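# Place the carton on the raised block, same side up

## Task

Set the carton down on top of the raised block so that no part of it extends beyond the outer edge of the blue tape outline, with the face that was on top at the start still on top.

## Robot and tools

Robot: two six-joint arms, left_arm and right_arm. Each ends in an identical five-finger right hand, so the hands are not mirror images. Every hand axis and number means the same on both. A post stands behind the arms. Anything that ends up off the table fails the job, and a loose object may get nudged now and then.

Frames: the scene frame has its origin at table height, midway between the arms' nominal bases. +z is up, +x points out over the table, and left_arm is on the +y side. Image left and right do not match these names. The calibrated bases are left_arm (+0.028, +0.420, +0.227) m and right_arm (-0.005, -0.672, +0.227) m, each turned only slightly about z. Hand poses, velocities and Hand targets in results are given in each arm's own base frame. Fixed cameras and the table use the scene frame. Printed positions can be off by a few cm.

Hand point: a spot 0.05 m in front of the palm and 0.15 m out from the wrist flange. Its +z runs along the straight fingers, +y out of the palm, and +x across the palm away from the thumb. Straight fingertips reach about 0.06 to 0.07 m past it. A bracket on the little-finger side of the wrist can strike things, and with the palm level the wrist may hang below the hand and touch the table first.

Row layout (used by both execute_actions and move): a flat list of 28 numbers, each in [-1, 1], always covering both arms. Order:
- left_arm dx, dy, dz, rx, ry, rz
- left hand little, ring, middle, index, thumb_bend, thumb_turn, force_limit, speed
- the same 14 numbers for right_arm and its hand.

The six pose numbers are an offset, not a pose. They are measured from that arm's Hand target at the start of the action or move, along the arm's own base axes. The turn is taken about the Hand target position. 1.0 equals 0.6 m or 180 degrees. rx, ry, rz form a single rotation vector. Sending zeros for an arm's six pose numbers asks nothing new of it. Commanded orientation is clipped to within 32 degrees of the measured one.

Hand numbers:
- Fingers and thumb_bend: -1 is straight or open, +1 is curled or closed.
- thumb_turn: -1 puts the thumb beside the palm, +1 puts it in front of the palm, opposite the fingers.
- force_limit: maps linearly from about 0 N at -1 to 10 N at +1, or 15 N for the two thumb motors. A closing motor stops when it reaches this load.
- speed: rises from near 0 at -1 to full at +0.48 and stays full above that. For a gentle grip, close at -0.94 or lower.

With the thumb turned in, the hand can wrap objects about 0.035 to 0.065 m thick. No value means 'unchanged': to keep a hand as it is, resend the eight numbers of its last executed row.

execute_actions(actions, cameras): actions is a list of actions. Each action holds up to 15 rows, one per 1/30 s step. If an action has fewer rows, its last row is held until step 15. Every row counts from the pose at the start of that action, so repeating the same offset moves the arm further. cameras takes names such as ["cam_high","cam_low"], ["all"] or []. Images are returned by default only when actions is empty.

move(target, speed, blend, stop_force, zero, blocking, cameras): drives each hand point in a straight line.
- target: one row, or up to 15 rows. Every row's offset counts from the same starting Hand targets, not from the previous row.
- speed: m/s, 0.002 to 3.2, default 0.25. Turning is capped at twice this value in rad/s.
- blend: corner rounding in m. 0 stops at each target.
- stop_force: N, 4 to 120. It ends an arm's path when the push against its motion reaches that value. All rows must then carry the same hand numbers.
- zero: default true; re-zeroes the force reference before the move.
- blocking=false: returns early. It cannot be combined with stop_force.
- Limits: paths time out after 10 s. The move refuses paths that bring a wrist near its own base axis, so route around the base.
- Result: the move line reports done, off_target, moving, held or fault, plus limits=paced (pose clipped) or limits=held (steps withheld).

wait(seconds 0-3600, cameras): lets time run without new commands. stop(cameras): brakes a running move. zoom_image(camera cam_high or cam_low, region [x0,y0,x1,y1] pixels, at most 504 per side): enlarges part of the latest image. show_instructions(): shows the reference page. zero_wrist_force(arm left_arm or right_arm): re-zeroes that wrist sensor. finished_scene(scene 1): ends the scene and cannot be undone; the carton must stay in place without the robot.

Result lines per arm:
- end_effector_position (m) and end_effector_quat_wxyz.
- Velocities, left out while joints read within noise.
- Hand target: the next offsets count from this. The hand often stops a bit short of it; send the remaining gap as an offset.
- Joint positions and torques.
- Wrist force and Wrist torque in the hand's own axes, plus a peak reading.
- For the hand: hand_measured, hand_stopped_by (moving, target, force, stalled, fault) and hand_load_n. These follow the order of the hand numbers. A lost grip shows as hand_load_n falling near 0.
- MOTOR HOT or fault lines.

Cameras: cam_high and cam_low, 672x504 each, calibrated in the scene frame.

Avoid the following:
- Dropping the carton, even a few mm, or releasing it while it moves.
- Slamming it or pressing hard, especially into the table, the block or the post.
- Any contact between the two arms; closing one hand on the other's fingers counts.
- Over-straining fingers.

Fault stops and heat stops:
- An arm stops for 10 s if outside force reaches about 150 N or joint contact torque hits its limit. The limits are 290 N m for the shoulders, 132 for the elbow and 47.5 for each wrist joint.
- An arm is stiff, so a target even slightly past a firm surface can trip a fault. Approach slowly with stop_force.
- Long holds or stretched poses heat the motors. At 85 °C the brakes lock for 30 to 60 s.

Each tool is called after "Request:" as a command line: name --argument value for each argument, lists and objects as JSON in quotes; but a table of rows of numbers goes row by row, as --pt "numbers of a row", without its own name.

Reference images:

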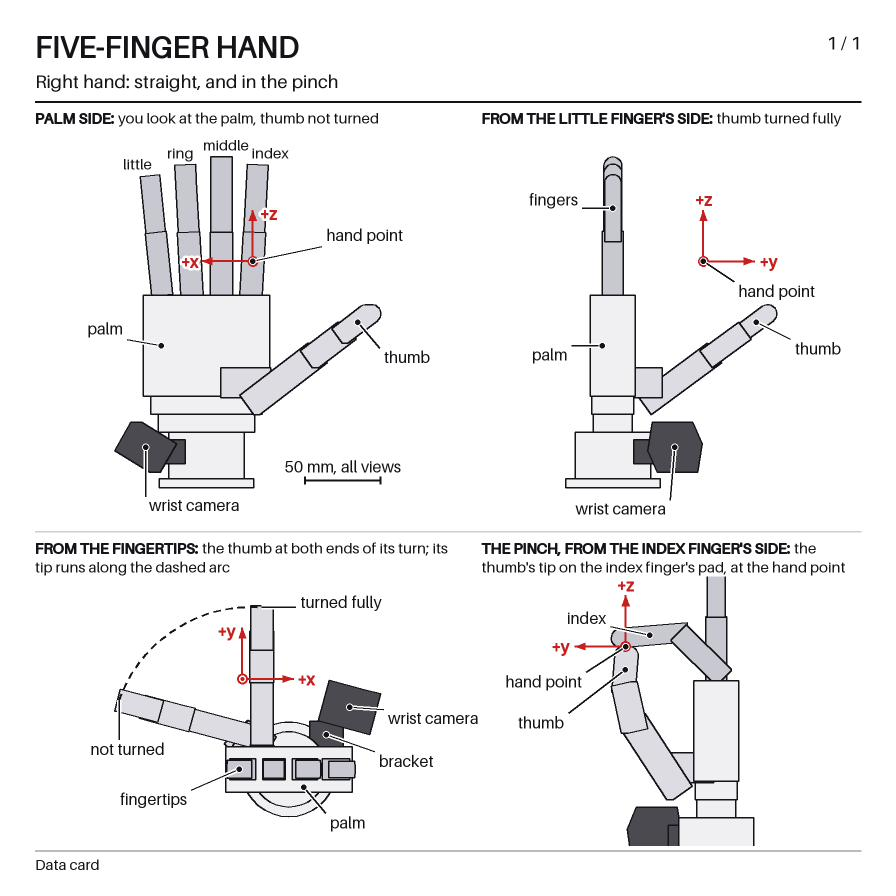

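## Session

Request:
execute_actions --actions '[]'

Scene clock: 0.00 s.
left_arm: end_effector_position=(+0.8407, -0.5132, -0.0003) hand_measured=(-1.000, -1.000, -1.000, -1.000, -1.000, -1.000) hand_load_n=(+0.0, +0.0, +0.0, +0.0, +0.0, +0.0) hand_stopped_by=(target, target, target, target, target, target) hand_force_limit=0.00 hand_speed=-0.80 end_effector_quat_wxyz=(+0.405, +0.093, +0.878, +0.237) | right_arm: end_effector_position=(+0.3644, +0.2102, -0.0200) hand_measured=(-1.000, -1.000, -1.000, -1.000, -1.000, -1.000) hand_load_n=(+0.0, +0.0, +0.0, +0.0, +0.0, +0.0) hand_stopped_by=(target, target, target, target, target, target) hand_force_limit=0.00 hand_speed=-0.80 end_effector_quat_wxyz=(+0.186, -0.027, +0.981, -0.054)
Joint positions: left_arm=[-1.001 -0.491 1.14 0.71 0.61 -2.251] | right_arm=[-0.002 -1.396 2.526 0.063 1.665 -1.647]
Joint velocities: within noise
Joint torques (N m): no reading
Wrist force (N): no reading
Wrist torque (N m): no reading
Wrist force, peak (N): no reading
Hand target: left_arm +0.8407, -0.5132, -0.0003; +0.405, +0.093, +0.878, +0.237 | right_arm +0.3644, +0.2102, -0.0200; +0.186, -0.027, +0.981, -0.054

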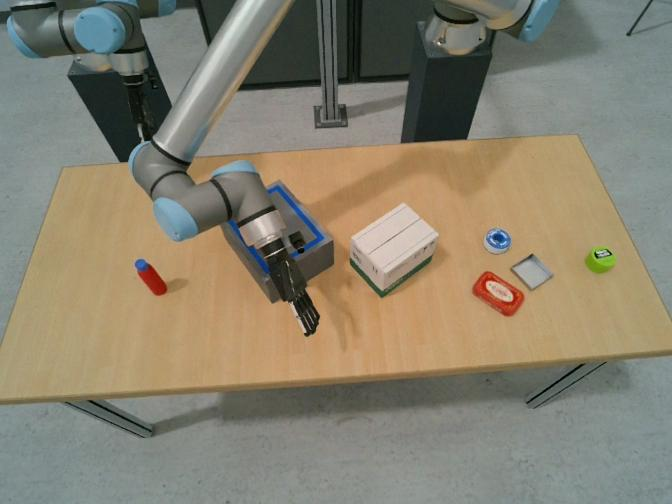

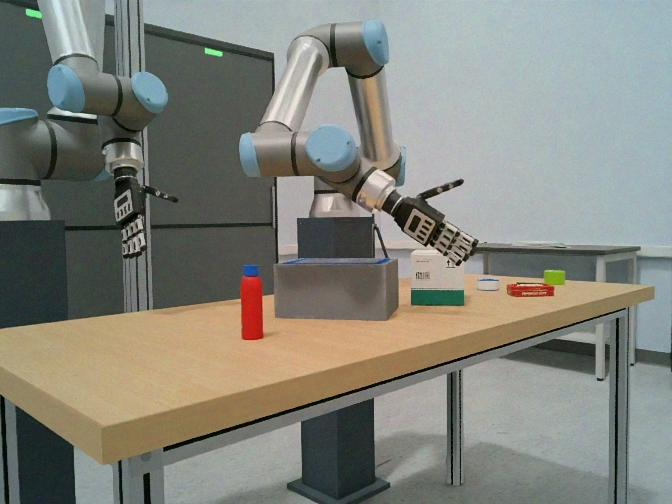

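Request:
zoom_image --camera "cam_high" --region '[200, 140, 480, 350]'

Request:
zoom_image --camera "cam_low" --region '[220, 160, 580, 360]'

Scaled by 1.800 from the camera's image (finer frame: 960x720).

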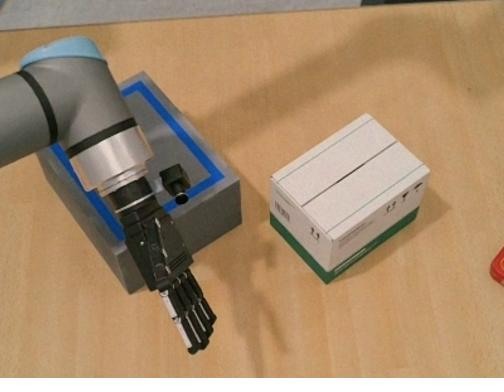

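Scaled by 1.400 from the camera's image (finer frame: 960x720).

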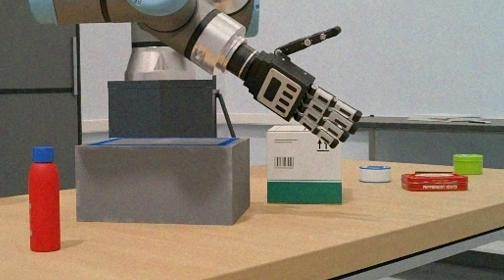

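Request:
move --target '[-0.048, 0.5375, 0.15, 0.003, 0.320, -0.253, 1, 1, 1, 1, -1, -1, 0, 0, 0, 0, 0, 0, 0, 0, 1, 1, 1, 1, -1, -1, 0, 0]' --speed 0.4 --cameras '["all"]'

Scene clock: 328.87 s.
left_arm: end_effector_position=(+0.8119, -0.1908, +0.0897) hand_measured=(+1.000, +1.000, +1.000, +1.000, -1.000, -1.000) hand_load_n=(+0.0, +0.0, +0.0, +0.0, -0.5, +0.0) hand_stopped_by=(target, target, target, target, target, target) hand_force_limit=0.00 hand_speed=0.00 end_effector_quat_wxyz=(+0.000, +0.513, +0.859, +0.000) | right_arm: end_effector_position=(+0.3644, +0.2102, -0.0200) hand_measured=(+1.000, +1.000, +1.000, +1.000, -1.000, -1.000) hand_load_n=(+0.0, +0.0, +0.0, +0.0, +0.0, +0.0) hand_stopped_by=(target, target, target, target, target, target) hand_force_limit=0.00 hand_speed=0.00 end_effector_quat_wxyz=(+0.186, -0.027, +0.981, -0.054)
Joint positions: left_arm=[-0.481 -0.895 1.452 1.014 1.571 -0.976] | right_arm=[-0.002 -1.396 2.526 0.063 1.665 -1.647]
Joint torques (N m): left_arm=[10.87 -73.28 -44.08 6.94 1.8 2.42] | right_arm=[-4.03 -30.42 -13.49 2.75 0.83 -0.31]
Wrist force (N): left_arm=[0.4 1.2 0.1] | right_arm=[-0.4 -0.3 -0.4]
Wrist torque (N m): left_arm=[0.00 -0.31 0.02] | right_arm=[0.00 0.08 -0.04]
Wrist force, peak (N): left_arm=[0.8 1.6 0.4] | right_arm=[-0.7 0.3 -0.2]
Hand target: left_arm +0.8119, -0.1907, +0.0897; +0.000, +0.513, +0.859, +0.000 | right_arm +0.3644, +0.2102, -0.0200; +0.186, -0.027, +0.981, -0.054
Off the commanded pose: left_arm 0.000 m, 0 deg | right_arm 0.000 m, 0 deg.
move: done

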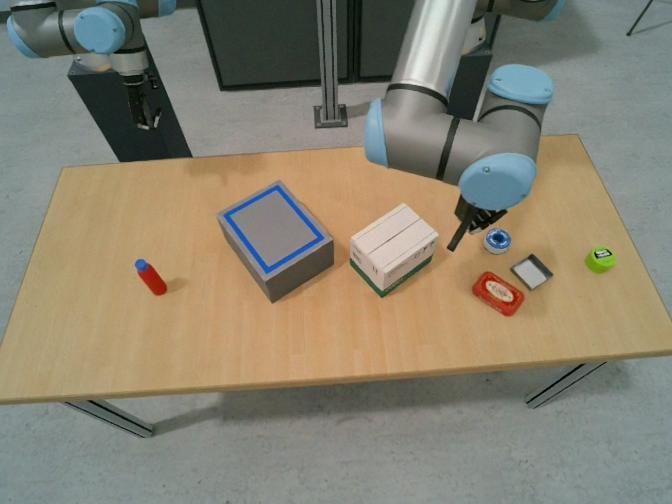

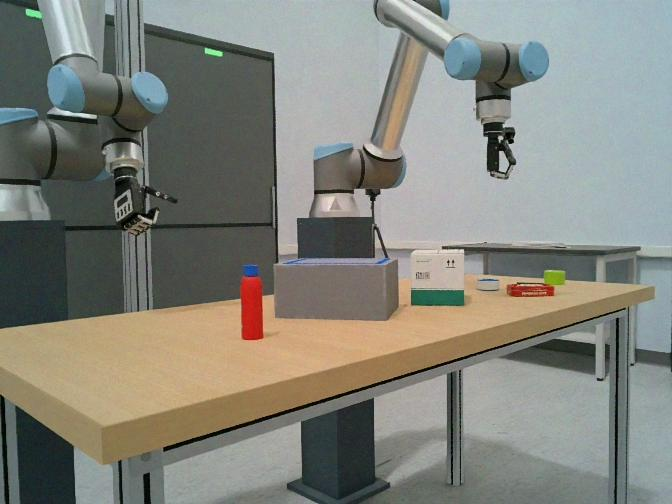

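Request:
zoom_image --camera "cam_high" --region '[205, 170, 345, 310]'

Request:
zoom_image --camera "cam_high" --region '[330, 180, 470, 320]'

Request:
zoom_image --camera "cam_low" --region '[260, 230, 480, 340]'

Scaled by 3.600 from the camera's image (finer frame: 960x720).

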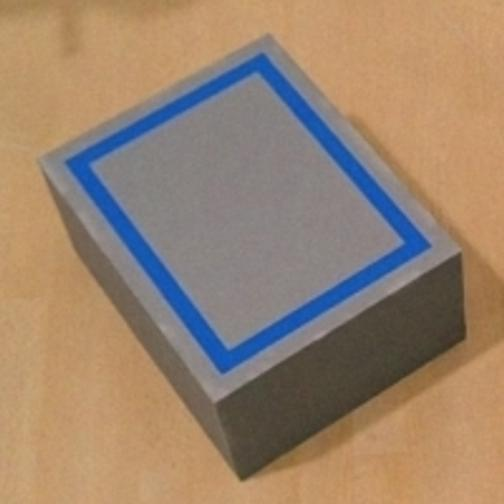

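Scaled by 3.600 from the camera's image (finer frame: 960x720).

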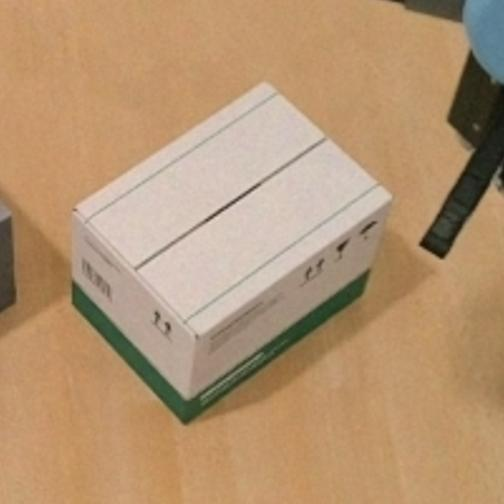

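Scaled by 2.291 from the camera's image (finer frame: 960x720).

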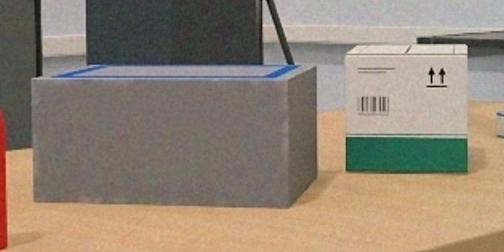

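Request:
move --target '[-0.0255, -0.0335, -0.478, 0, 0, 0.01, 1, 1, 1, 1, -1, -1, 0, 0, 0, 0, 0, 0, 0, 0, 1, 1, 1, 1, -1, -1, 0, 0]' --speed 0.25 --cameras '["all"]'

Scene clock: 409.70 s.
left_arm: end_effector_position=(+0.7966, -0.2108, -0.1969) hand_measured=(+1.000, +1.000, +1.000, +1.000, -1.000, -1.000) hand_load_n=(+0.0, +0.0, +0.0, +0.0, +0.0, +0.0) hand_stopped_by=(target, target, target, target, target, target) hand_force_limit=0.00 hand_speed=0.00 end_effector_quat_wxyz=(+0.000, +0.499, +0.866, +0.000) | right_arm: end_effector_position=(+0.3644, +0.2102, -0.0200) hand_measured=(+1.000, +1.000, +1.000, +1.000, -1.000, -1.000) hand_load_n=(+0.0, +0.0, +0.0, +0.0, +0.0, +0.0) hand_stopped_by=(target, target, target, target, target, target) hand_force_limit=0.00 hand_speed=0.00 end_effector_quat_wxyz=(+0.186, -0.027, +0.981, -0.054)
Joint positions: left_arm=[-0.517 -0.59 1.501 0.66 1.571 -1.043] | right_arm=[-0.002 -1.396 2.526 0.063 1.665 -1.647]
Joint torques (N m): left_arm=[-9.71 -80.21 -33.51 1.63 -3.09 -2.18] | right_arm=[-0.5 -32.52 -14.36 3.38 1 0.22]
Wrist force (N): left_arm=[0.0 0.5 0.4] | right_arm=[0.0 0.1 -0.1]
Wrist torque (N m): left_arm=[-0.07 -0.17 0.22] | right_arm=[0.05 0.00 -0.01]
Wrist force, peak (N): left_arm=[0.3 0.4 2.0] | right_arm=[-0.2 -0.6 -0.3]
Hand target: left_arm +0.7966, -0.2108, -0.1971; +0.000, +0.499, +0.866, +0.000 | right_arm +0.3644, +0.2102, -0.0200; +0.186, -0.027, +0.981, -0.054
Off the commanded pose: left_arm 0.000 m, 0 deg | right_arm 0.000 m, 0 deg.
move: done

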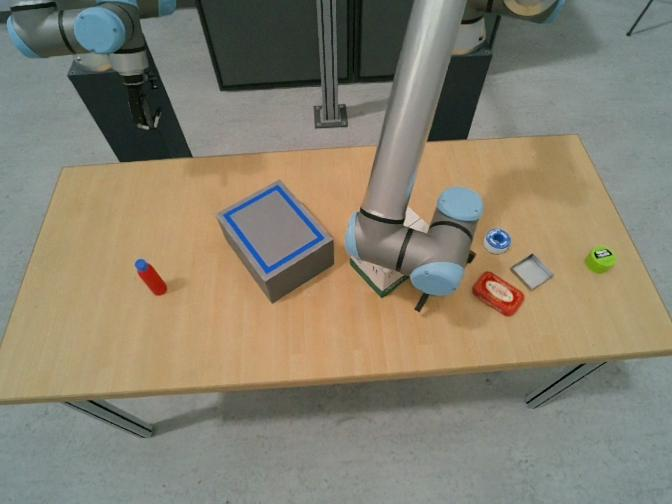

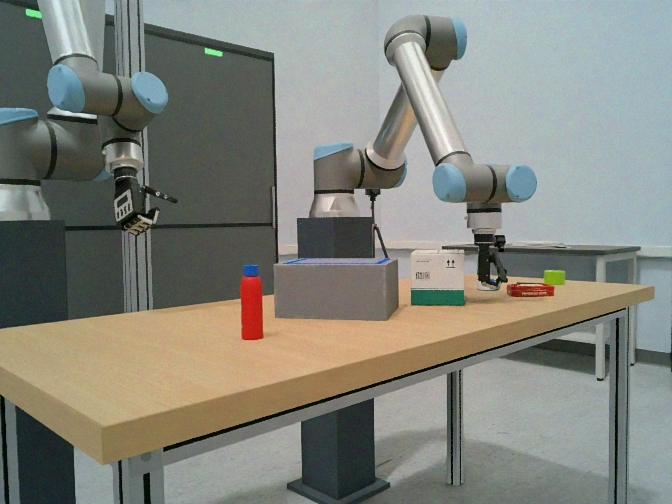

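Request:
move --target '[-0.0867, -0.05, 0, 0, 0, 0, 1, 1, 1, 1, -1, -1, 0, 0, 0, 0, 0, 0, 0, 0, 1, 1, 1, 1, -1, -1, 0, 0]' --speed 0.03 --stop_force 4 --cameras '["all"]'

Scene clock: 417.80 s.
left_arm: end_effector_position=(+0.7446, -0.2409, -0.1971) hand_measured=(+1.000, +1.000, +1.000, +1.000, -1.000, -1.000) hand_load_n=(+0.0, +0.0, +0.0, +0.0, +0.0, +0.0) hand_stopped_by=(target, target, target, target, target, target) hand_force_limit=0.00 hand_speed=0.00 end_effector_quat_wxyz=(+0.000, +0.499, +0.866, +0.000) | right_arm: end_effector_position=(+0.3644, +0.2102, -0.0200) hand_measured=(+1.000, +1.000, +1.000, +1.000, -1.000, -1.000) hand_load_n=(+0.0, +0.0, +0.0, +0.0, +0.0, +0.0) hand_stopped_by=(target, target, target, target, target, target) hand_force_limit=0.00 hand_speed=0.00 end_effector_quat_wxyz=(+0.186, -0.027, +0.981, -0.054)
Joint positions: left_arm=[-0.591 -0.63 1.6 0.6 1.571 -1.116] | right_arm=[-0.002 -1.396 2.526 0.063 1.665 -1.647]
Joint torques (N m): left_arm=[-12.36 -118.78 -7.92 1.66 -0.92 -2.1] | right_arm=[-2.44 -33.9 -15.45 3.02 0.53 0.2]
Wrist force (N): left_arm=[-0.4 1.2 0.0] | right_arm=[-0.2 0.0 -0.4]
Wrist torque (N m): left_arm=[-0.23 -0.14 0.16] | right_arm=[0.05 0.04 -0.02]
Wrist force, peak (N): left_arm=[0.1 1.9 0.6] | right_arm=[-0.5 0.2 -0.7]
Hand target: left_arm +0.7446, -0.2408, -0.1971; +0.000, +0.499, +0.866, +0.000 | right_arm +0.3644, +0.2102, -0.0200; +0.186, -0.027, +0.981, -0.054
Off the commanded pose: left_arm 0.000 m, 0 deg | right_arm 0.000 m, 0 deg.
move: done

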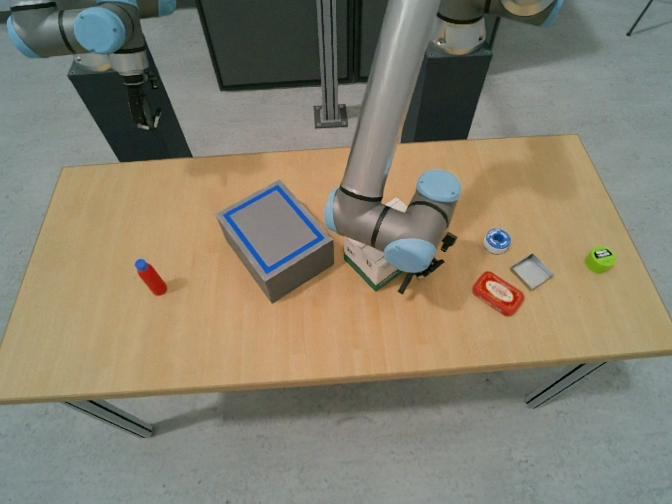

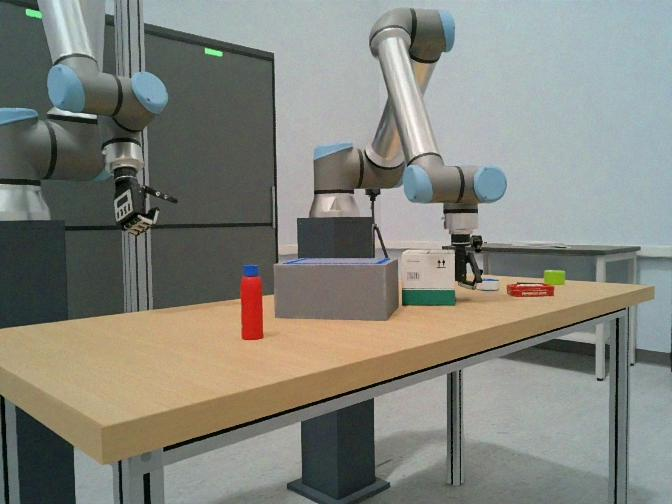

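Request:
zoom_image --camera "cam_high" --region '[330, 180, 470, 320]'

Scaled by 3.600 from the camera's image (finer frame: 960x720).

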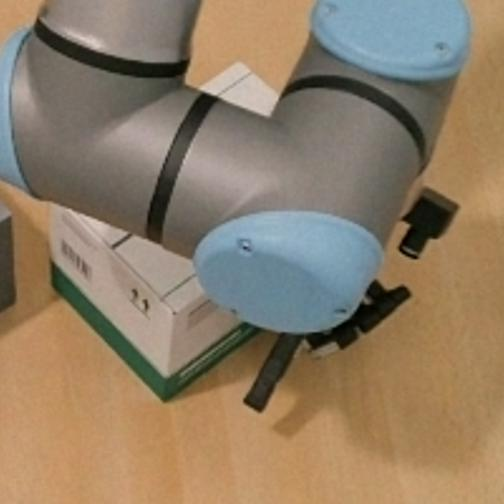

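Request:
move --pt "-0.0527 0.0232 0 0 0 0.0694 1 1 1 1 -1 -1 0 0 0 0 0 0 0 0 1 1 1 1 -1 -1 0 0" --pt "-0.1092 0.0343 0 0 0 0.1389 1 1 1 1 -1 -1 0 0 0 0 0 0 0 0 1 1 1 1 -1 -1 0 0" --pt "-0.1667 0.0330 0 0 0 0.2083 1 1 1 1 -1 -1 0 0 0 0 0 0 0 0 1 1 1 1 -1 -1 0 0" --pt "-0.2225 0.0193 0 0 0 0.2778 1 1 1 1 -1 -1 0 0 0 0 0 0 0 0 1 1 1 1 -1 -1 0 0" --speed 0.12 --blend 0.01 --cameras '["all"]'

Request:
zoom_image --camera "cam_high" --region '[310, 160, 450, 300]'

Scene clock: 454.70 s.
left_arm: end_effector_position=(+0.6111, -0.2293, -0.1971) hand_measured=(+1.000, +1.000, +1.000, +1.000, -1.000, -1.000) hand_load_n=(+0.0, +0.0, +0.0, +0.0, +0.0, +0.0) hand_stopped_by=(target, target, target, target, target, target) hand_force_limit=0.00 hand_speed=0.00 end_effector_quat_wxyz=(+0.000, +0.086, +0.996, +0.000) | right_arm: end_effector_position=(+0.3644, +0.2102, -0.0200) hand_measured=(+1.000, +1.000, +1.000, +1.000, -1.000, -1.000) hand_load_n=(+0.0, +0.0, +0.5, +0.5, -0.5, +0.0) hand_stopped_by=(target, target, target, target, target, target) hand_force_limit=0.00 hand_speed=0.00 end_effector_quat_wxyz=(+0.186, -0.027, +0.981, -0.054)
Joint positions: left_arm=[-0.738 -0.702 1.792 0.482 1.571 -2.136] | right_arm=[-0.002 -1.396 2.526 0.063 1.665 -1.647]
Joint torques (N m): left_arm=[-10.17 -108.24 -3.99 1.43 -2.94 -2.25] | right_arm=[-3.3 -31.99 -14.68 3.07 1.06 -0.01]
Wrist force (N): left_arm=[-0.9 1.5 0.0] | right_arm=[-0.2 0.0 -0.2]
Wrist torque (N m): left_arm=[-0.14 -0.02 0.29] | right_arm=[0.03 0.05 -0.03]
Wrist force, peak (N): left_arm=[-0.6 2.0 0.6] | right_arm=[-0.3 -0.4 -0.6]
Hand target: left_arm +0.6111, -0.2293, -0.1971; +0.000, +0.086, +0.996, +0.000 | right_arm +0.3644, +0.2102, -0.0200; +0.186, -0.027, +0.981, -0.054
Off the commanded pose: left_arm 0.000 m, 0 deg | right_arm 0.000 m, 0 deg.
move: done

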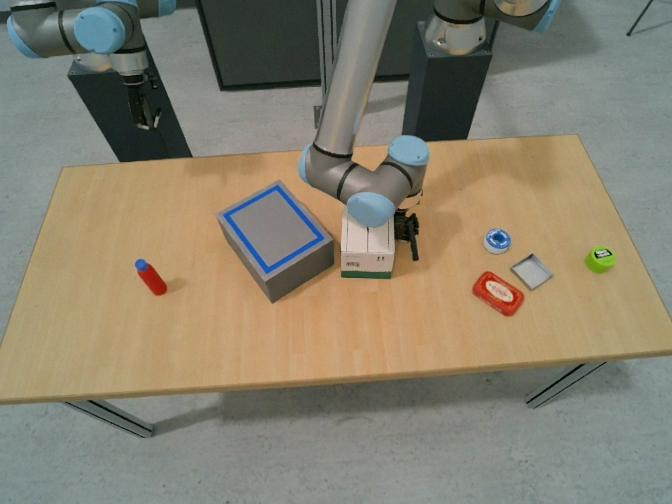

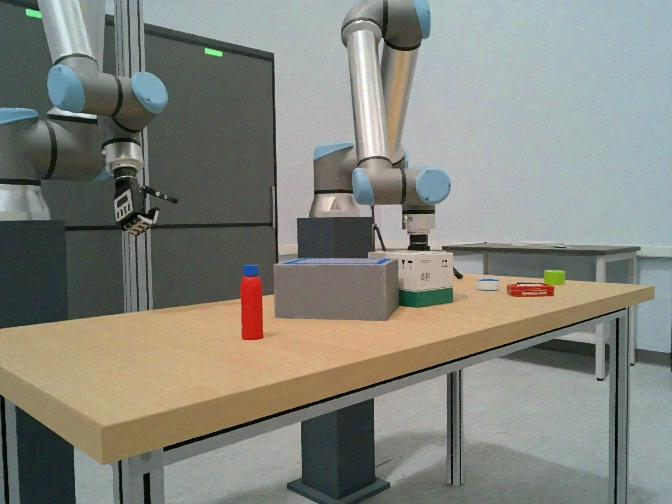

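Scaled by 3.600 from the camera's image (finer frame: 960x720).

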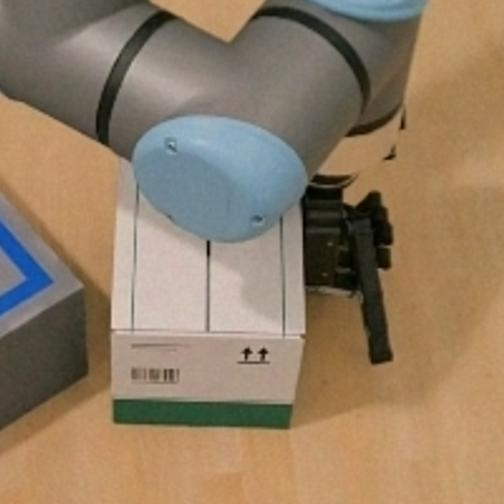

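Request:
move --pt "0.0197 0.1007 0 0 0 0 1 1 1 1 -1 -1 0 0 0 0 0 0 0 0 1 1 1 1 -1 -1 0 0" --pt "-0.3152 0.088 0 0 0 0.497 1 1 1 1 -1 -1 0 0 0 0 0 0 0 0 1 1 1 1 -1 -1 0 0" --pt "-0.326 -0.1668 0 0 0 0.497 1 1 1 1 -1 -1 0 0 0 0 0 0 0 0 1 1 1 1 -1 -1 0 0" --speed 0.35 --blend 0.02 --cameras '["all"]'

Request:
zoom_image --camera "cam_high" --region '[310, 160, 450, 300]'

Scene clock: 546.87 s.
left_arm: end_effector_position=(+0.4155, -0.3291, -0.1971) hand_measured=(+1.000, +1.000, +1.000, +1.000, -1.000, -1.000) hand_load_n=(+0.0, +0.0, +0.0, +0.0, +0.0, +0.0) hand_stopped_by=(target, target, target, target, target, target) hand_force_limit=0.00 hand_speed=0.00 end_effector_quat_wxyz=(+0.000, -0.640, +0.768, +0.000) | right_arm: end_effector_position=(+0.3644, +0.2102, -0.0200) hand_measured=(+1.000, +1.000, +1.000, +1.000, -1.000, -1.000) hand_load_n=(+0.0, +0.0, +0.0, +0.0, +0.0, -0.5) hand_stopped_by=(target, target, target, target, target, target) hand_force_limit=0.00 hand_speed=0.00 end_effector_quat_wxyz=(+0.186, -0.027, +0.981, -0.054)
Joint positions: left_arm=[-0.964 -0.733 1.878 0.426 1.571 -3.923] | right_arm=[-0.002 -1.396 2.526 0.063 1.665 -1.647]
Joint torques (N m): left_arm=[-9.68 -63.93 -24.15 6.68 -2.93 -2.34] | right_arm=[-3.47 -35.25 -15.77 2.85 0.31 -0.15]
Wrist force (N): left_arm=[-0.6 1.3 -0.8] | right_arm=[-0.3 0.0 -0.6]
Wrist torque (N m): left_arm=[0.00 -0.05 0.26] | right_arm=[0.06 0.07 -0.03]
Wrist force, peak (N): left_arm=[-2.2 1.7 0.1] | right_arm=[-0.7 -0.4 -0.4]
Hand target: left_arm +0.4155, -0.3293, -0.1971; +0.000, -0.640, +0.768, +0.000 | right_arm +0.3644, +0.2102, -0.0200; +0.186, -0.027, +0.981, -0.054
Off the commanded pose: left_arm 0.000 m, 0 deg | right_arm 0.000 m, 0 deg.
move: done

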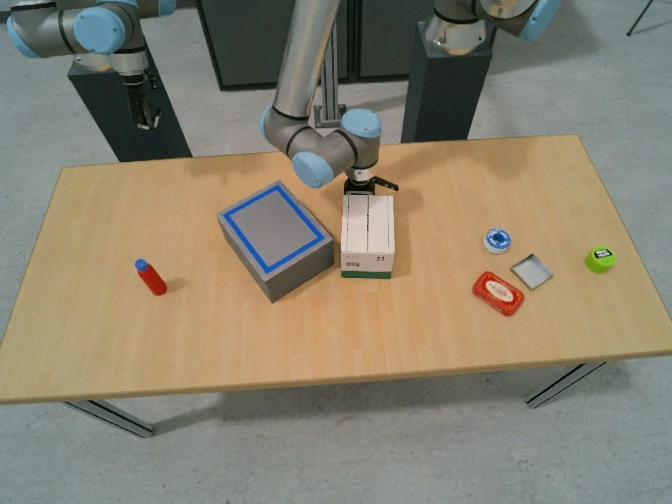

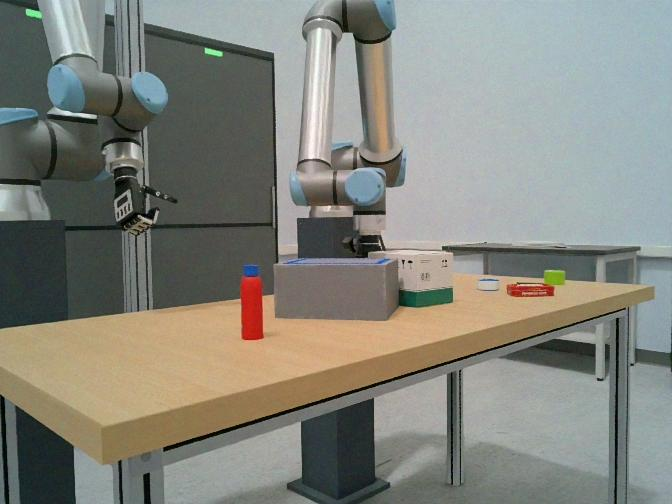

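Scaled by 3.600 from the camera's image (finer frame: 960x720).

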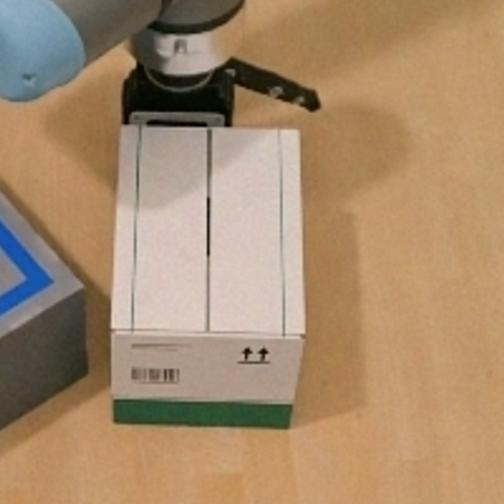

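Request:
move --pt "0.0529 0.0017 0 0 0 -0.0033 1 1 1 1 -1 -1 0 0 0 0 0 0 0 0 1 1 1 1 -1 -1 0 0" --pt "0.0739 -0.0602 0 0 0 0.068 1 1 1 1 -1 -1 0 0 0 0 0 0 0 0 1 1 1 1 -1 -1 0 0" --pt "0.1082 -0.1161 0 0 0 0.1393 1 1 1 1 -1 -1 0 0 0 0 0 0 0 0 1 1 1 1 -1 -1 0 0" --pt "0.1539 -0.1625 0 0 0 0.2108 1 1 1 1 -1 -1 0 0 0 0 0 0 0 0 1 1 1 1 -1 -1 0 0" --pt "0.1834 -0.1471 0 0 0 0.2108 1 1 1 1 -1 -1 0 0 0 0 0 0 0 0 1 1 1 1 -1 -1 0 0" --speed 0.09 --blend '[0.003,0.01,0.01,0.005,0]' --cameras '["all"]'

Request:
zoom_image --camera "cam_high" --region '[310, 160, 450, 300]'

Scene clock: 599.00 s.
left_arm: end_effector_position=(+0.5253, -0.4177, -0.1971) hand_measured=(+1.000, +1.000, +1.000, +1.000, -1.000, -1.000) hand_load_n=(+0.0, +0.0, +0.0, +0.0, +0.0, +0.0) hand_stopped_by=(target, target, target, target, target, target) hand_force_limit=0.00 hand_speed=0.00 end_effector_quat_wxyz=(+0.000, +0.855, -0.519, +0.000) | right_arm: end_effector_position=(+0.3644, +0.2102, -0.0200) hand_measured=(+1.000, +1.000, +1.000, +1.000, -1.000, -1.000) hand_load_n=(+0.0, +0.0, +0.0, +0.0, +0.0, +0.0) hand_stopped_by=(target, target, target, target, target, target) hand_force_limit=0.00 hand_speed=0.00 end_effector_quat_wxyz=(+0.186, -0.027, +0.981, -0.054)
Joint positions: left_arm=[-0.856 -0.625 1.587 0.609 1.571 -4.477] | right_arm=[-0.002 -1.396 2.526 0.063 1.665 -1.647]
Joint torques (N m): left_arm=[10.43 -78.04 -31.63 6.81 -3.4 2.23] | right_arm=[-5.56 -29.76 -14.83 2.94 1.31 -0.19]
Wrist force (N): left_arm=[-0.3 1.6 0.0] | right_arm=[-0.4 -0.4 -0.1]
Wrist torque (N m): left_arm=[0.00 -0.14 -0.02] | right_arm=[-0.04 0.06 -0.05]
Wrist force, peak (N): left_arm=[-0.8 2.9 -0.2] | right_arm=[-0.4 -0.6 -0.5]
Hand target: left_arm +0.5255, -0.4176, -0.1971; +0.000, +0.855, -0.519, +0.000 | right_arm +0.3644, +0.2102, -0.0200; +0.186, -0.027, +0.981, -0.054
Off the commanded pose: left_arm 0.000 m, 0 deg | right_arm 0.000 m, 0 deg.
move: done

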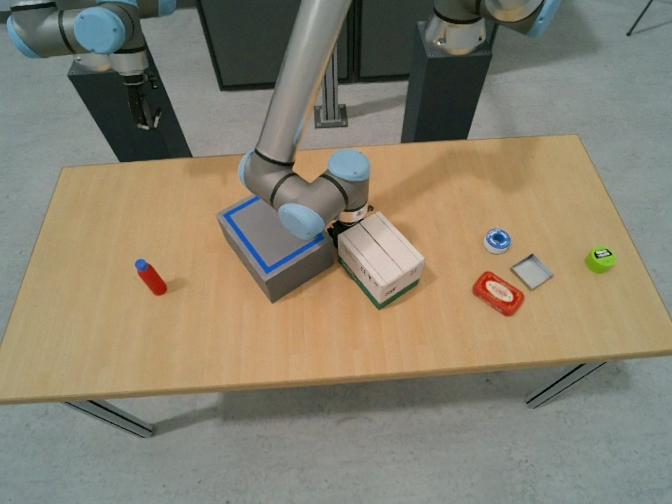

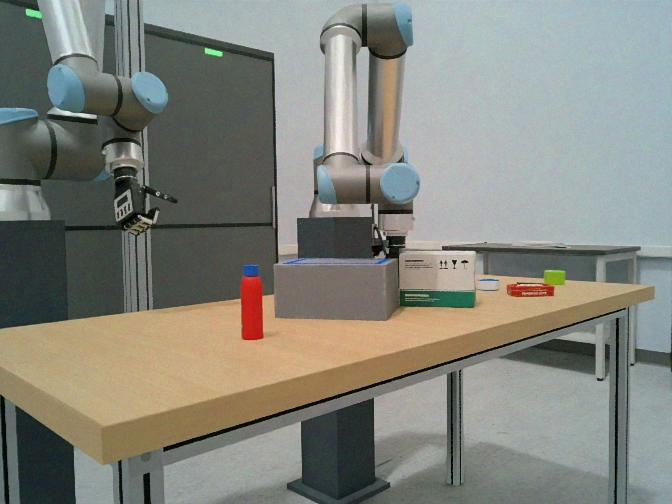

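Scaled by 3.600 from the camera's image (finer frame: 960x720).

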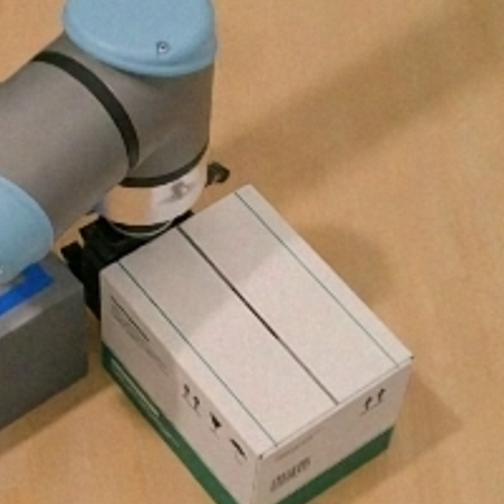

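Request:
move --pt "-0.0448 -0.0233 0 0 0 0 1 1 1 1 -1 -1 0 0 0 0 0 0 0 0 -1 -1 -1 -1 -1 -1 0 0" --pt "-0.0795 0.2788 0.2667 0 0 -0.25 1 1 1 1 -1 -1 0 0 0.2 0.22 0.1 0.0025 0.0625 0.0672 -1 -1 -1 -1 -1 -1 0 0" --pt "0.146 0.415 0.2667 0 0 -0.5 1 1 1 1 -1 -1 0 0 0.5 0.55 0.15 0.0051 0.125 0.1345 -1 -1 -1 -1 -1 -1 0 0" --pt "0.1558 0.3877 0 0 0 -0.5 1 1 1 1 -1 -1 0 0 0.6 0.65 0.15 0.0051 0.125 0.1345 -1 -1 -1 -1 -1 -1 0 0" --speed 0.4 --blend '[0.01,0.04,0.02,0]' --cameras '["all"]'

Request:
zoom_image --camera "cam_high" --region '[310, 160, 450, 300]'

Scene clock: 665.37 s.
left_arm: end_effector_position=(+0.6190, -0.1850, -0.1970) hand_measured=(+1.000, +1.000, +1.000, +1.000, -1.000, -1.000) hand_load_n=(+0.0, +0.0, +0.0, +0.5, +0.0, +0.0) hand_stopped_by=(target, target, target, target, target, target) hand_force_limit=0.00 hand_speed=0.00 end_effector_quat_wxyz=(+0.000, -0.238, +0.971, +0.000) | right_arm: end_effector_position=(+0.7243, +0.6001, +0.0700) hand_measured=(-1.000, -1.000, -1.000, -1.000, -1.000, -1.000) hand_load_n=(+0.0, +0.0, +0.0, +0.0, +0.0, +0.0) hand_stopped_by=(target, target, target, target, target, target) hand_force_limit=0.00 hand_speed=0.00 end_effector_quat_wxyz=(+0.000, -0.239, +0.971, +0.000)
Joint positions: left_arm=[-0.651 -0.676 1.719 0.528 1.571 -2.702] | right_arm=[0.438 -0.676 1.084 1.163 1.57 -1.616]
Joint torques (N m): left_arm=[-8.55 -70.67 -28.5 1.46 1.76 0.32] | right_arm=[9.6 -102.44 -45.39 8.19 3.3 4.9]
Wrist force (N): left_arm=[-0.6 0.6 0.6] | right_arm=[0.4 0.2 -0.7]
Wrist torque (N m): left_arm=[-0.22 -0.06 0.12] | right_arm=[0.10 -0.01 0.13]
Wrist force, peak (N): left_arm=[-0.8 0.8 2.3] | right_arm=[1.1 0.9 -0.7]
Hand target: left_arm +0.6190, -0.1850, -0.1971; +0.000, -0.238, +0.971, +0.000 | right_arm +0.7244, +0.6002, +0.0700; +0.000, -0.239, +0.971, +0.000
Off the commanded pose: left_arm 0.000 m, 0 deg | right_arm 0.000 m, 0 deg.
move: done; blend cut to 0 m at target 1

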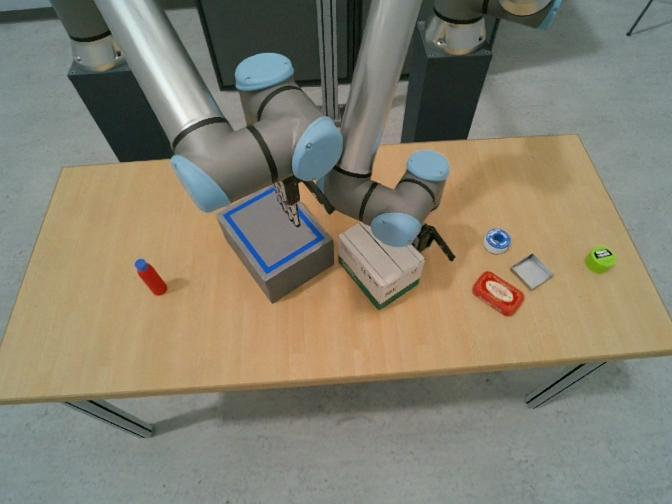

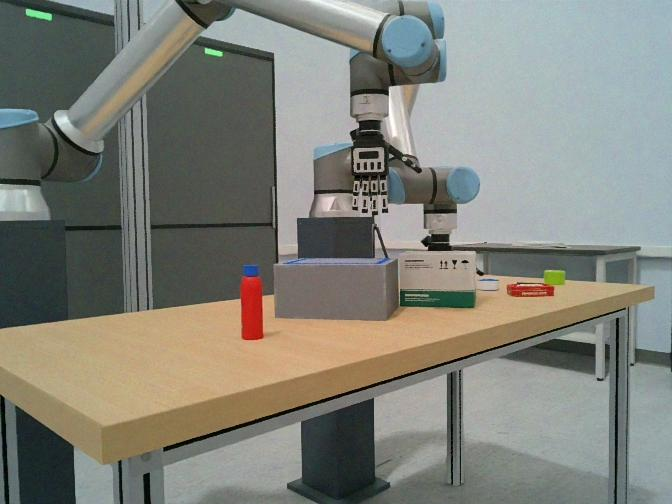

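Scaled by 3.600 from the camera's image (finer frame: 960x720).

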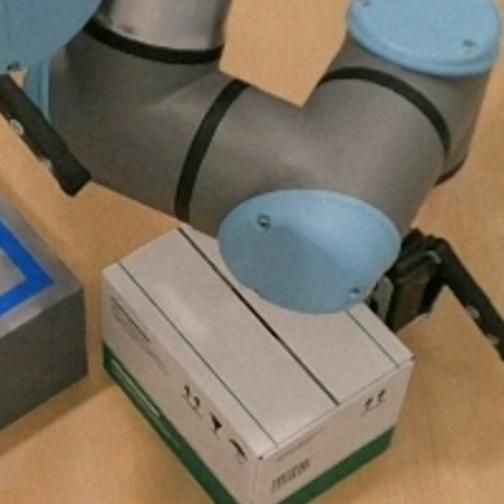

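Request:
move --pt "0.04 0.0243 0.2667 0 0 -0.1 1 1 1 1 -1 -1 0 0 -0.04 -0.12 0.06 0 0 0.1 -1 -1 -1 -1 -1 -1 0 0" --pt "0.3955 -0.1648 0.2667 0 0 -0.5 1 1 1 1 -1 -1 0 0 -0.167 -0.491 0.167 0 0 0.5 -1 -1 -1 -1 -1 -1 0 0" --pt "0.4023 -0.1887 0 0 0 -0.5 1 1 1 1 -1 -1 0 0 -0.167 -0.491 0.167 0 0 0.5 -1 -1 -1 -1 -1 -1 0 0" --pt "0.1575 -0.3153 0 0 0 -0.5 1 1 1 1 -1 -1 0 0 -0.167 -0.491 0.167 0 0 0.5 -1 -1 -1 -1 -1 -1 0 0" --speed '[0.35, 0.4, 0.25, 0.1]' --blend '[0.04,0.02,0.005,0]' --cameras '["all"]'

Request:
zoom_image --camera "cam_high" --region '[290, 160, 430, 300]'

Scene clock: 756.00 s.
left_arm: end_effector_position=(+0.7137, -0.3741, -0.1971) hand_measured=(+1.000, +1.000, +1.000, +1.000, -1.000, -1.000) hand_load_n=(+0.0, +0.0, +0.5, +0.0, +0.0, +0.0) hand_stopped_by=(target, target, target, target, target, target) hand_force_limit=0.00 hand_speed=0.00 end_effector_quat_wxyz=(+0.000, +0.519, +0.855, +0.000) | right_arm: end_effector_position=(+0.6242, +0.3056, +0.1702) hand_measured=(-1.000, -1.000, -1.000, -1.000, -1.000, -1.000) hand_load_n=(+0.0, +0.0, +0.0, +0.0, +0.0, +0.0) hand_stopped_by=(target, target, target, target, target, target) hand_force_limit=0.00 hand_speed=0.00 end_effector_quat_wxyz=(+0.000, +0.856, -0.517, +0.000)
Joint positions: left_arm=[-0.761 -0.603 1.534 0.64 1.571 -1.241] | right_arm=[0.185 -0.977 1.432 1.116 1.571 -3.44]
Joint torques (N m): left_arm=[-11.48 -122.83 -10.02 1.56 -2.77 -2.02] | right_arm=[-9.74 -100.78 -18.94 1.05 -1.98 -3.65]
Wrist force (N): left_arm=[-0.1 2.0 0.8] | right_arm=[0.7 0.5 -0.1]
Wrist torque (N m): left_arm=[-0.12 -0.18 0.29] | right_arm=[0.01 -0.13 0.29]
Wrist force, peak (N): left_arm=[-0.4 3.8 -0.2] | right_arm=[1.4 0.6 -0.6]
Hand target: left_arm +0.7135, -0.3742, -0.1971; +0.000, +0.519, +0.855, +0.000 | right_arm +0.6242, +0.3056, +0.1702; +0.000, +0.856, -0.517, +0.000
Off the commanded pose: left_arm 0.000 m, 0 deg | right_arm 0.000 m, 0 deg.
move: done

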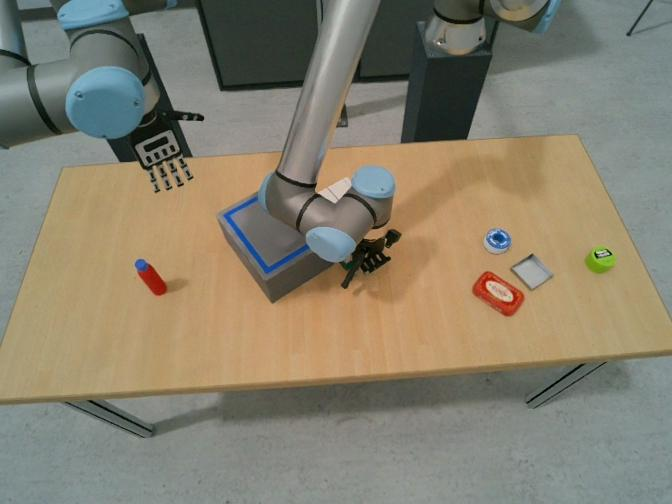

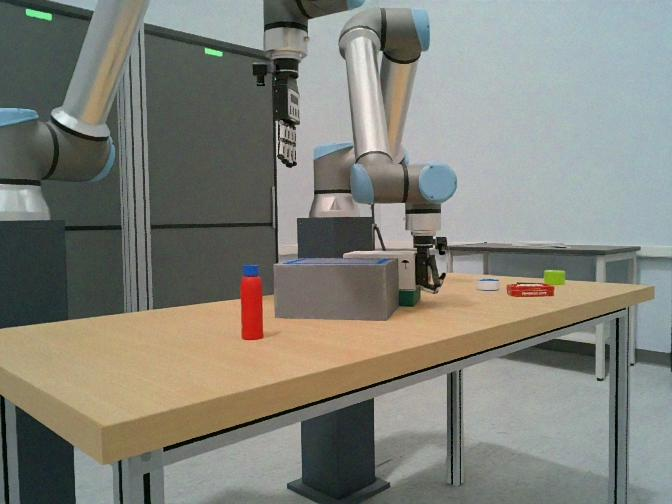

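Scaled by 3.600 from the camera's image (finer frame: 960x720).

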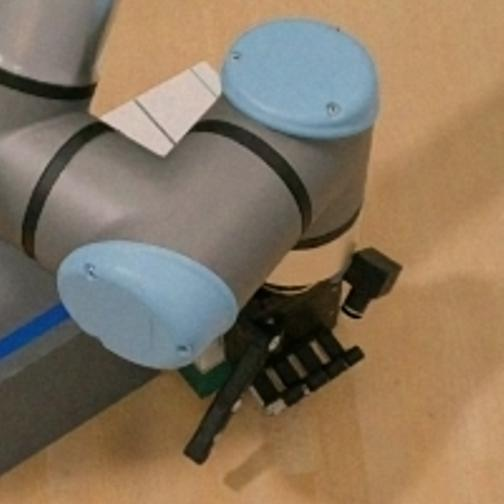

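Request:
move --pt "0.0363 0.0212 0 0 0 0 1 1 1 1 -1 -1 0 0 0 0 0 0 0 0 -1 -1 -1 -1 -1 -1 0 0" --pt "0.0313 0.0482 0.2667 0 0 0.1 1 1 1 1 -1 -1 0 0 0 0 0 0 0 0 -1 -1 -1 -1 -1 -1 0 0" --pt "-0.1735 0.2595 0.2667 0 0 0.4 1 1 1 1 -1 -1 0 0 0 0 0 0 0 0 -1 -1 -1 -1 -1 -1 0 0" --pt "-0.4615 0.194 0.2667 0 0 0.75 1 1 1 1 -1 -1 0 0 0 0 0 0 0 0 -1 -1 -1 -1 -1 -1 0 0" --pt "-0.5973 -0.1148 0.2667 0 0 1 1 1 1 1 -1 -1 0 0 0.11 0.24 -0.12 0 0 0 -1 -1 -1 -1 -1 -1 0 0" --pt "-0.5742 -0.1682 0 0 0 1 1 1 1 1 -1 -1 0 0 0.2212 0.4877 -0.3283 0 0 0 -1 -1 -1 -1 -1 -1 0 0" --speed '[0.2, 0.4, 0.45, 0.45, 0.45, 0.4]' --blend '[0.01,0.03,0.05,0.05,0.02,0]' --cameras '["all"]'

Request:
zoom_image --camera "cam_high" --region '[270, 140, 410, 280]'

Scene clock: 808.40 s.
left_arm: end_effector_position=(+0.3690, -0.4751, -0.1971) hand_measured=(+1.000, +1.000, +1.000, +1.000, -1.000, -1.000) hand_load_n=(+0.0, +0.0, +0.0, +0.0, +0.0, +0.0) hand_stopped_by=(target, target, target, target, target, target) hand_force_limit=0.00 hand_speed=0.00 end_effector_quat_wxyz=(+0.000, +0.855, -0.519, +0.000) | right_arm: end_effector_position=(+0.7569, +0.5982, -0.0268) hand_measured=(-1.000, -1.000, -1.000, -1.000, -1.000, -1.000) hand_load_n=(+0.0, +0.0, +0.0, +0.0, +0.0, +0.5) hand_stopped_by=(target, target, target, target, target, target) hand_force_limit=0.00 hand_speed=0.00 end_effector_quat_wxyz=(+0.000, +0.856, -0.517, +0.000)
Joint positions: left_arm=[-1.1 -0.696 1.774 0.493 1.571 -4.722] | right_arm=[0.457 -0.358 0.632 1.297 1.571 -3.169]
Joint torques (N m): left_arm=[-10.4 -69.6 -27.01 1.54 0.01 -2.05] | right_arm=[8.54 -115.22 -48.74 7.79 2.97 4.47]
Wrist force (N): left_arm=[-0.1 0.7 0.2] | right_arm=[-0.2 0.2 -0.1]
Wrist torque (N m): left_arm=[-0.16 -0.17 0.25] | right_arm=[0.04 0.08 0.14]
Wrist force, peak (N): left_arm=[0.5 1.3 2.1] | right_arm=[1.6 1.0 -0.2]
Hand target: left_arm +0.3690, -0.4751, -0.1971; +0.000, +0.855, -0.519, +0.000 | right_arm +0.7569, +0.5982, -0.0268; +0.000, +0.856, -0.517, +0.000
Off the commanded pose: left_arm 0.000 m, 0 deg | right_arm 0.000 m, 0 deg.
move: done

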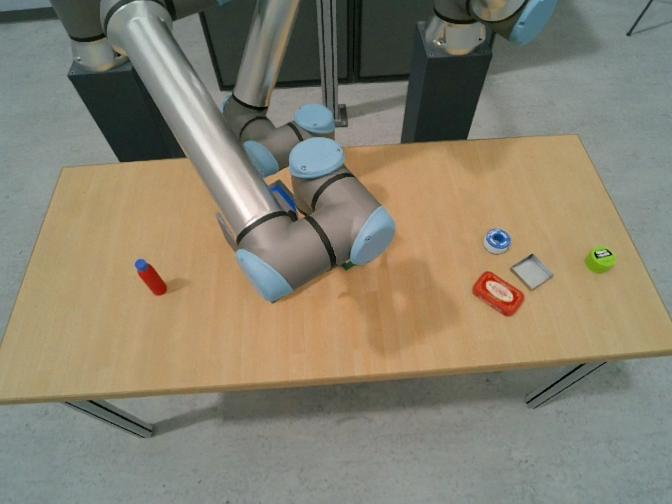

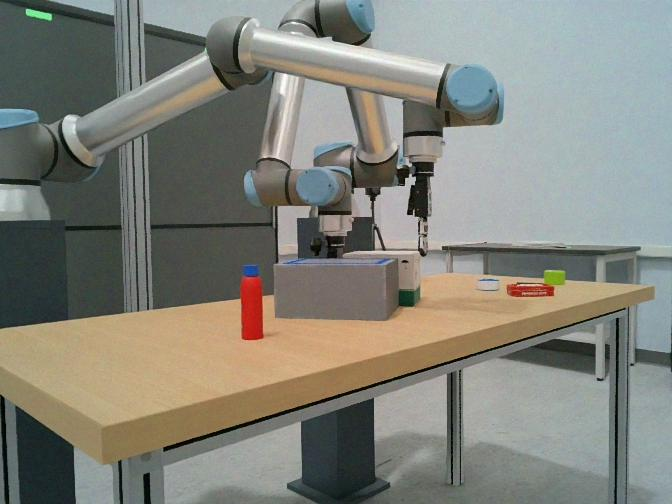

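Scaled by 3.600 from the camera's image (finer frame: 960x720).

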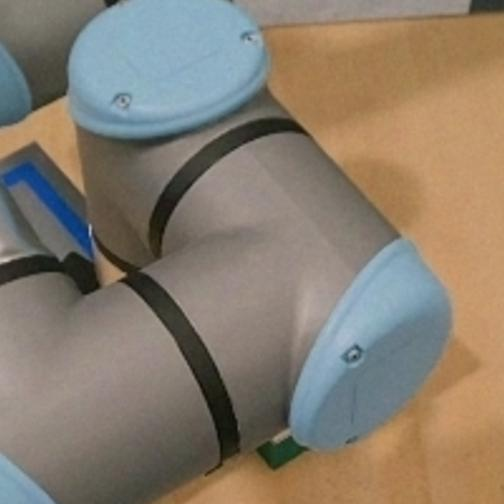

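Request:
move --pt "0 0 0 0 0 0 1 1 1 1 -1 -1 0 0 -0.114 0.222 0 0 0 0 -1 -1 -1 -1 -1 -1 0 0" --pt "0 0 0 0 0 0 1 1 1 1 -1 -1 0 0 -0.114 0.222 -0.1533 0 0 0 -1 -1 -1 -1 -1 -1 0 0" --speed '[0.25, 0.15]' --blend '[0.01, 0]' --cameras '["all"]'

Request:
zoom_image --camera "cam_low" --region '[270, 180, 470, 330]'

Scene clock: 824.43 s.
left_arm: end_effector_position=(+0.3690, -0.4751, -0.1971) hand_measured=(+1.000, +1.000, +1.000, +1.000, -1.000, -1.000) hand_load_n=(+0.0, +0.0, +0.0, +0.0, +0.0, +0.0) hand_stopped_by=(target, target, target, target, target, target) hand_force_limit=0.00 hand_speed=0.00 end_effector_quat_wxyz=(+0.000, +0.855, -0.519, +0.000) | right_arm: end_effector_position=(+0.7320, +0.6444, -0.0268) hand_measured=(-1.000, -1.000, -1.000, -1.000, -1.000, -1.000) hand_load_n=(+0.0, +0.0, +0.0, +0.0, +0.0, +0.0) hand_stopped_by=(target, target, target, target, target, target) hand_force_limit=0.00 hand_speed=0.00 end_effector_quat_wxyz=(+0.000, +0.856, -0.517, +0.000)
Joint positions: left_arm=[-1.1 -0.696 1.774 0.493 1.571 -4.722] | right_arm=[0.509 -0.335 0.586 1.32 1.571 -3.117]
Joint torques (N m): left_arm=[-9.84 -68.92 -27.31 1.59 1.42 -2.02] | right_arm=[-15.9 -138.04 -26.28 0.25 3.48 -3.98]
Wrist force (N): left_arm=[-0.1 0.7 0.5] | right_arm=[-0.2 0.5 0.0]
Wrist torque (N m): left_arm=[-0.18 -0.20 0.26] | right_arm=[-0.02 0.08 0.25]
Wrist force, peak (N): left_arm=[-0.1 1.2 0.6] | right_arm=[-10.1 1.6 0.7]
Hand target: left_arm +0.3690, -0.4751, -0.1971; +0.000, +0.855, -0.519, +0.000 | right_arm +0.7321, +0.6442, -0.0268; +0.000, +0.856, -0.517, +0.000 (not the last commanded pose)
Off the commanded pose: left_arm 0.000 m, 0 deg | right_arm 0.134 m, 0 deg.
move: held (right_arm; a check stopped the path); path passed 0 of 2 targets; limits=held
pose unreachable (right arm): on one or more control steps of this call, first in action 0 (counted from 0), this arm could not follow its commanded pose, so it was not sent that pose on those steps. It may still have moved: this result reports where it is.
cause: moving toward the commanded pose would bring a part of the arm too close to another arm (a part of this arm just beyond joint 2 (shoulder lift) and a part of the left arm just beyond its joint 3 (elbow), at the place that arm is still heading or pushing toward).

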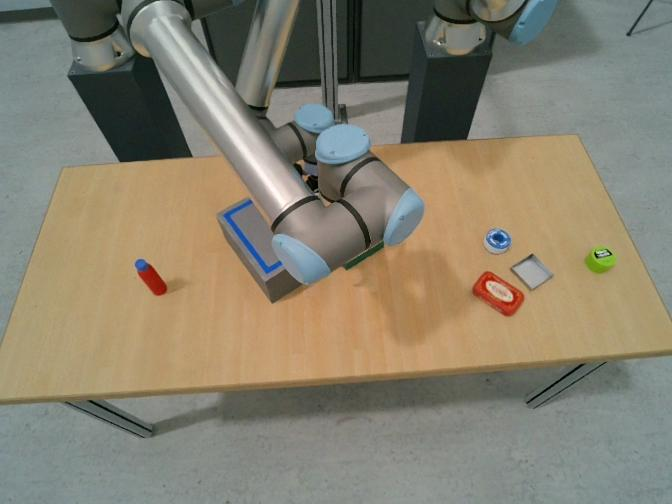

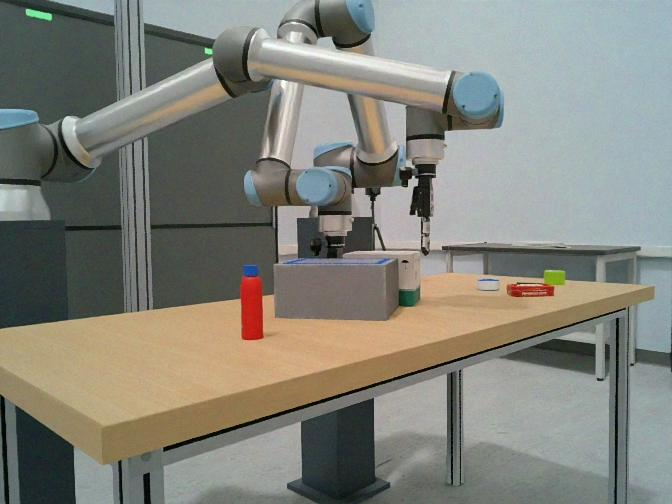

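Scaled by 2.520 from the camera's image (finer frame: 960x720).

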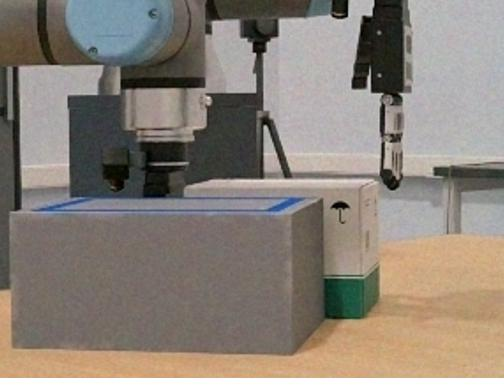

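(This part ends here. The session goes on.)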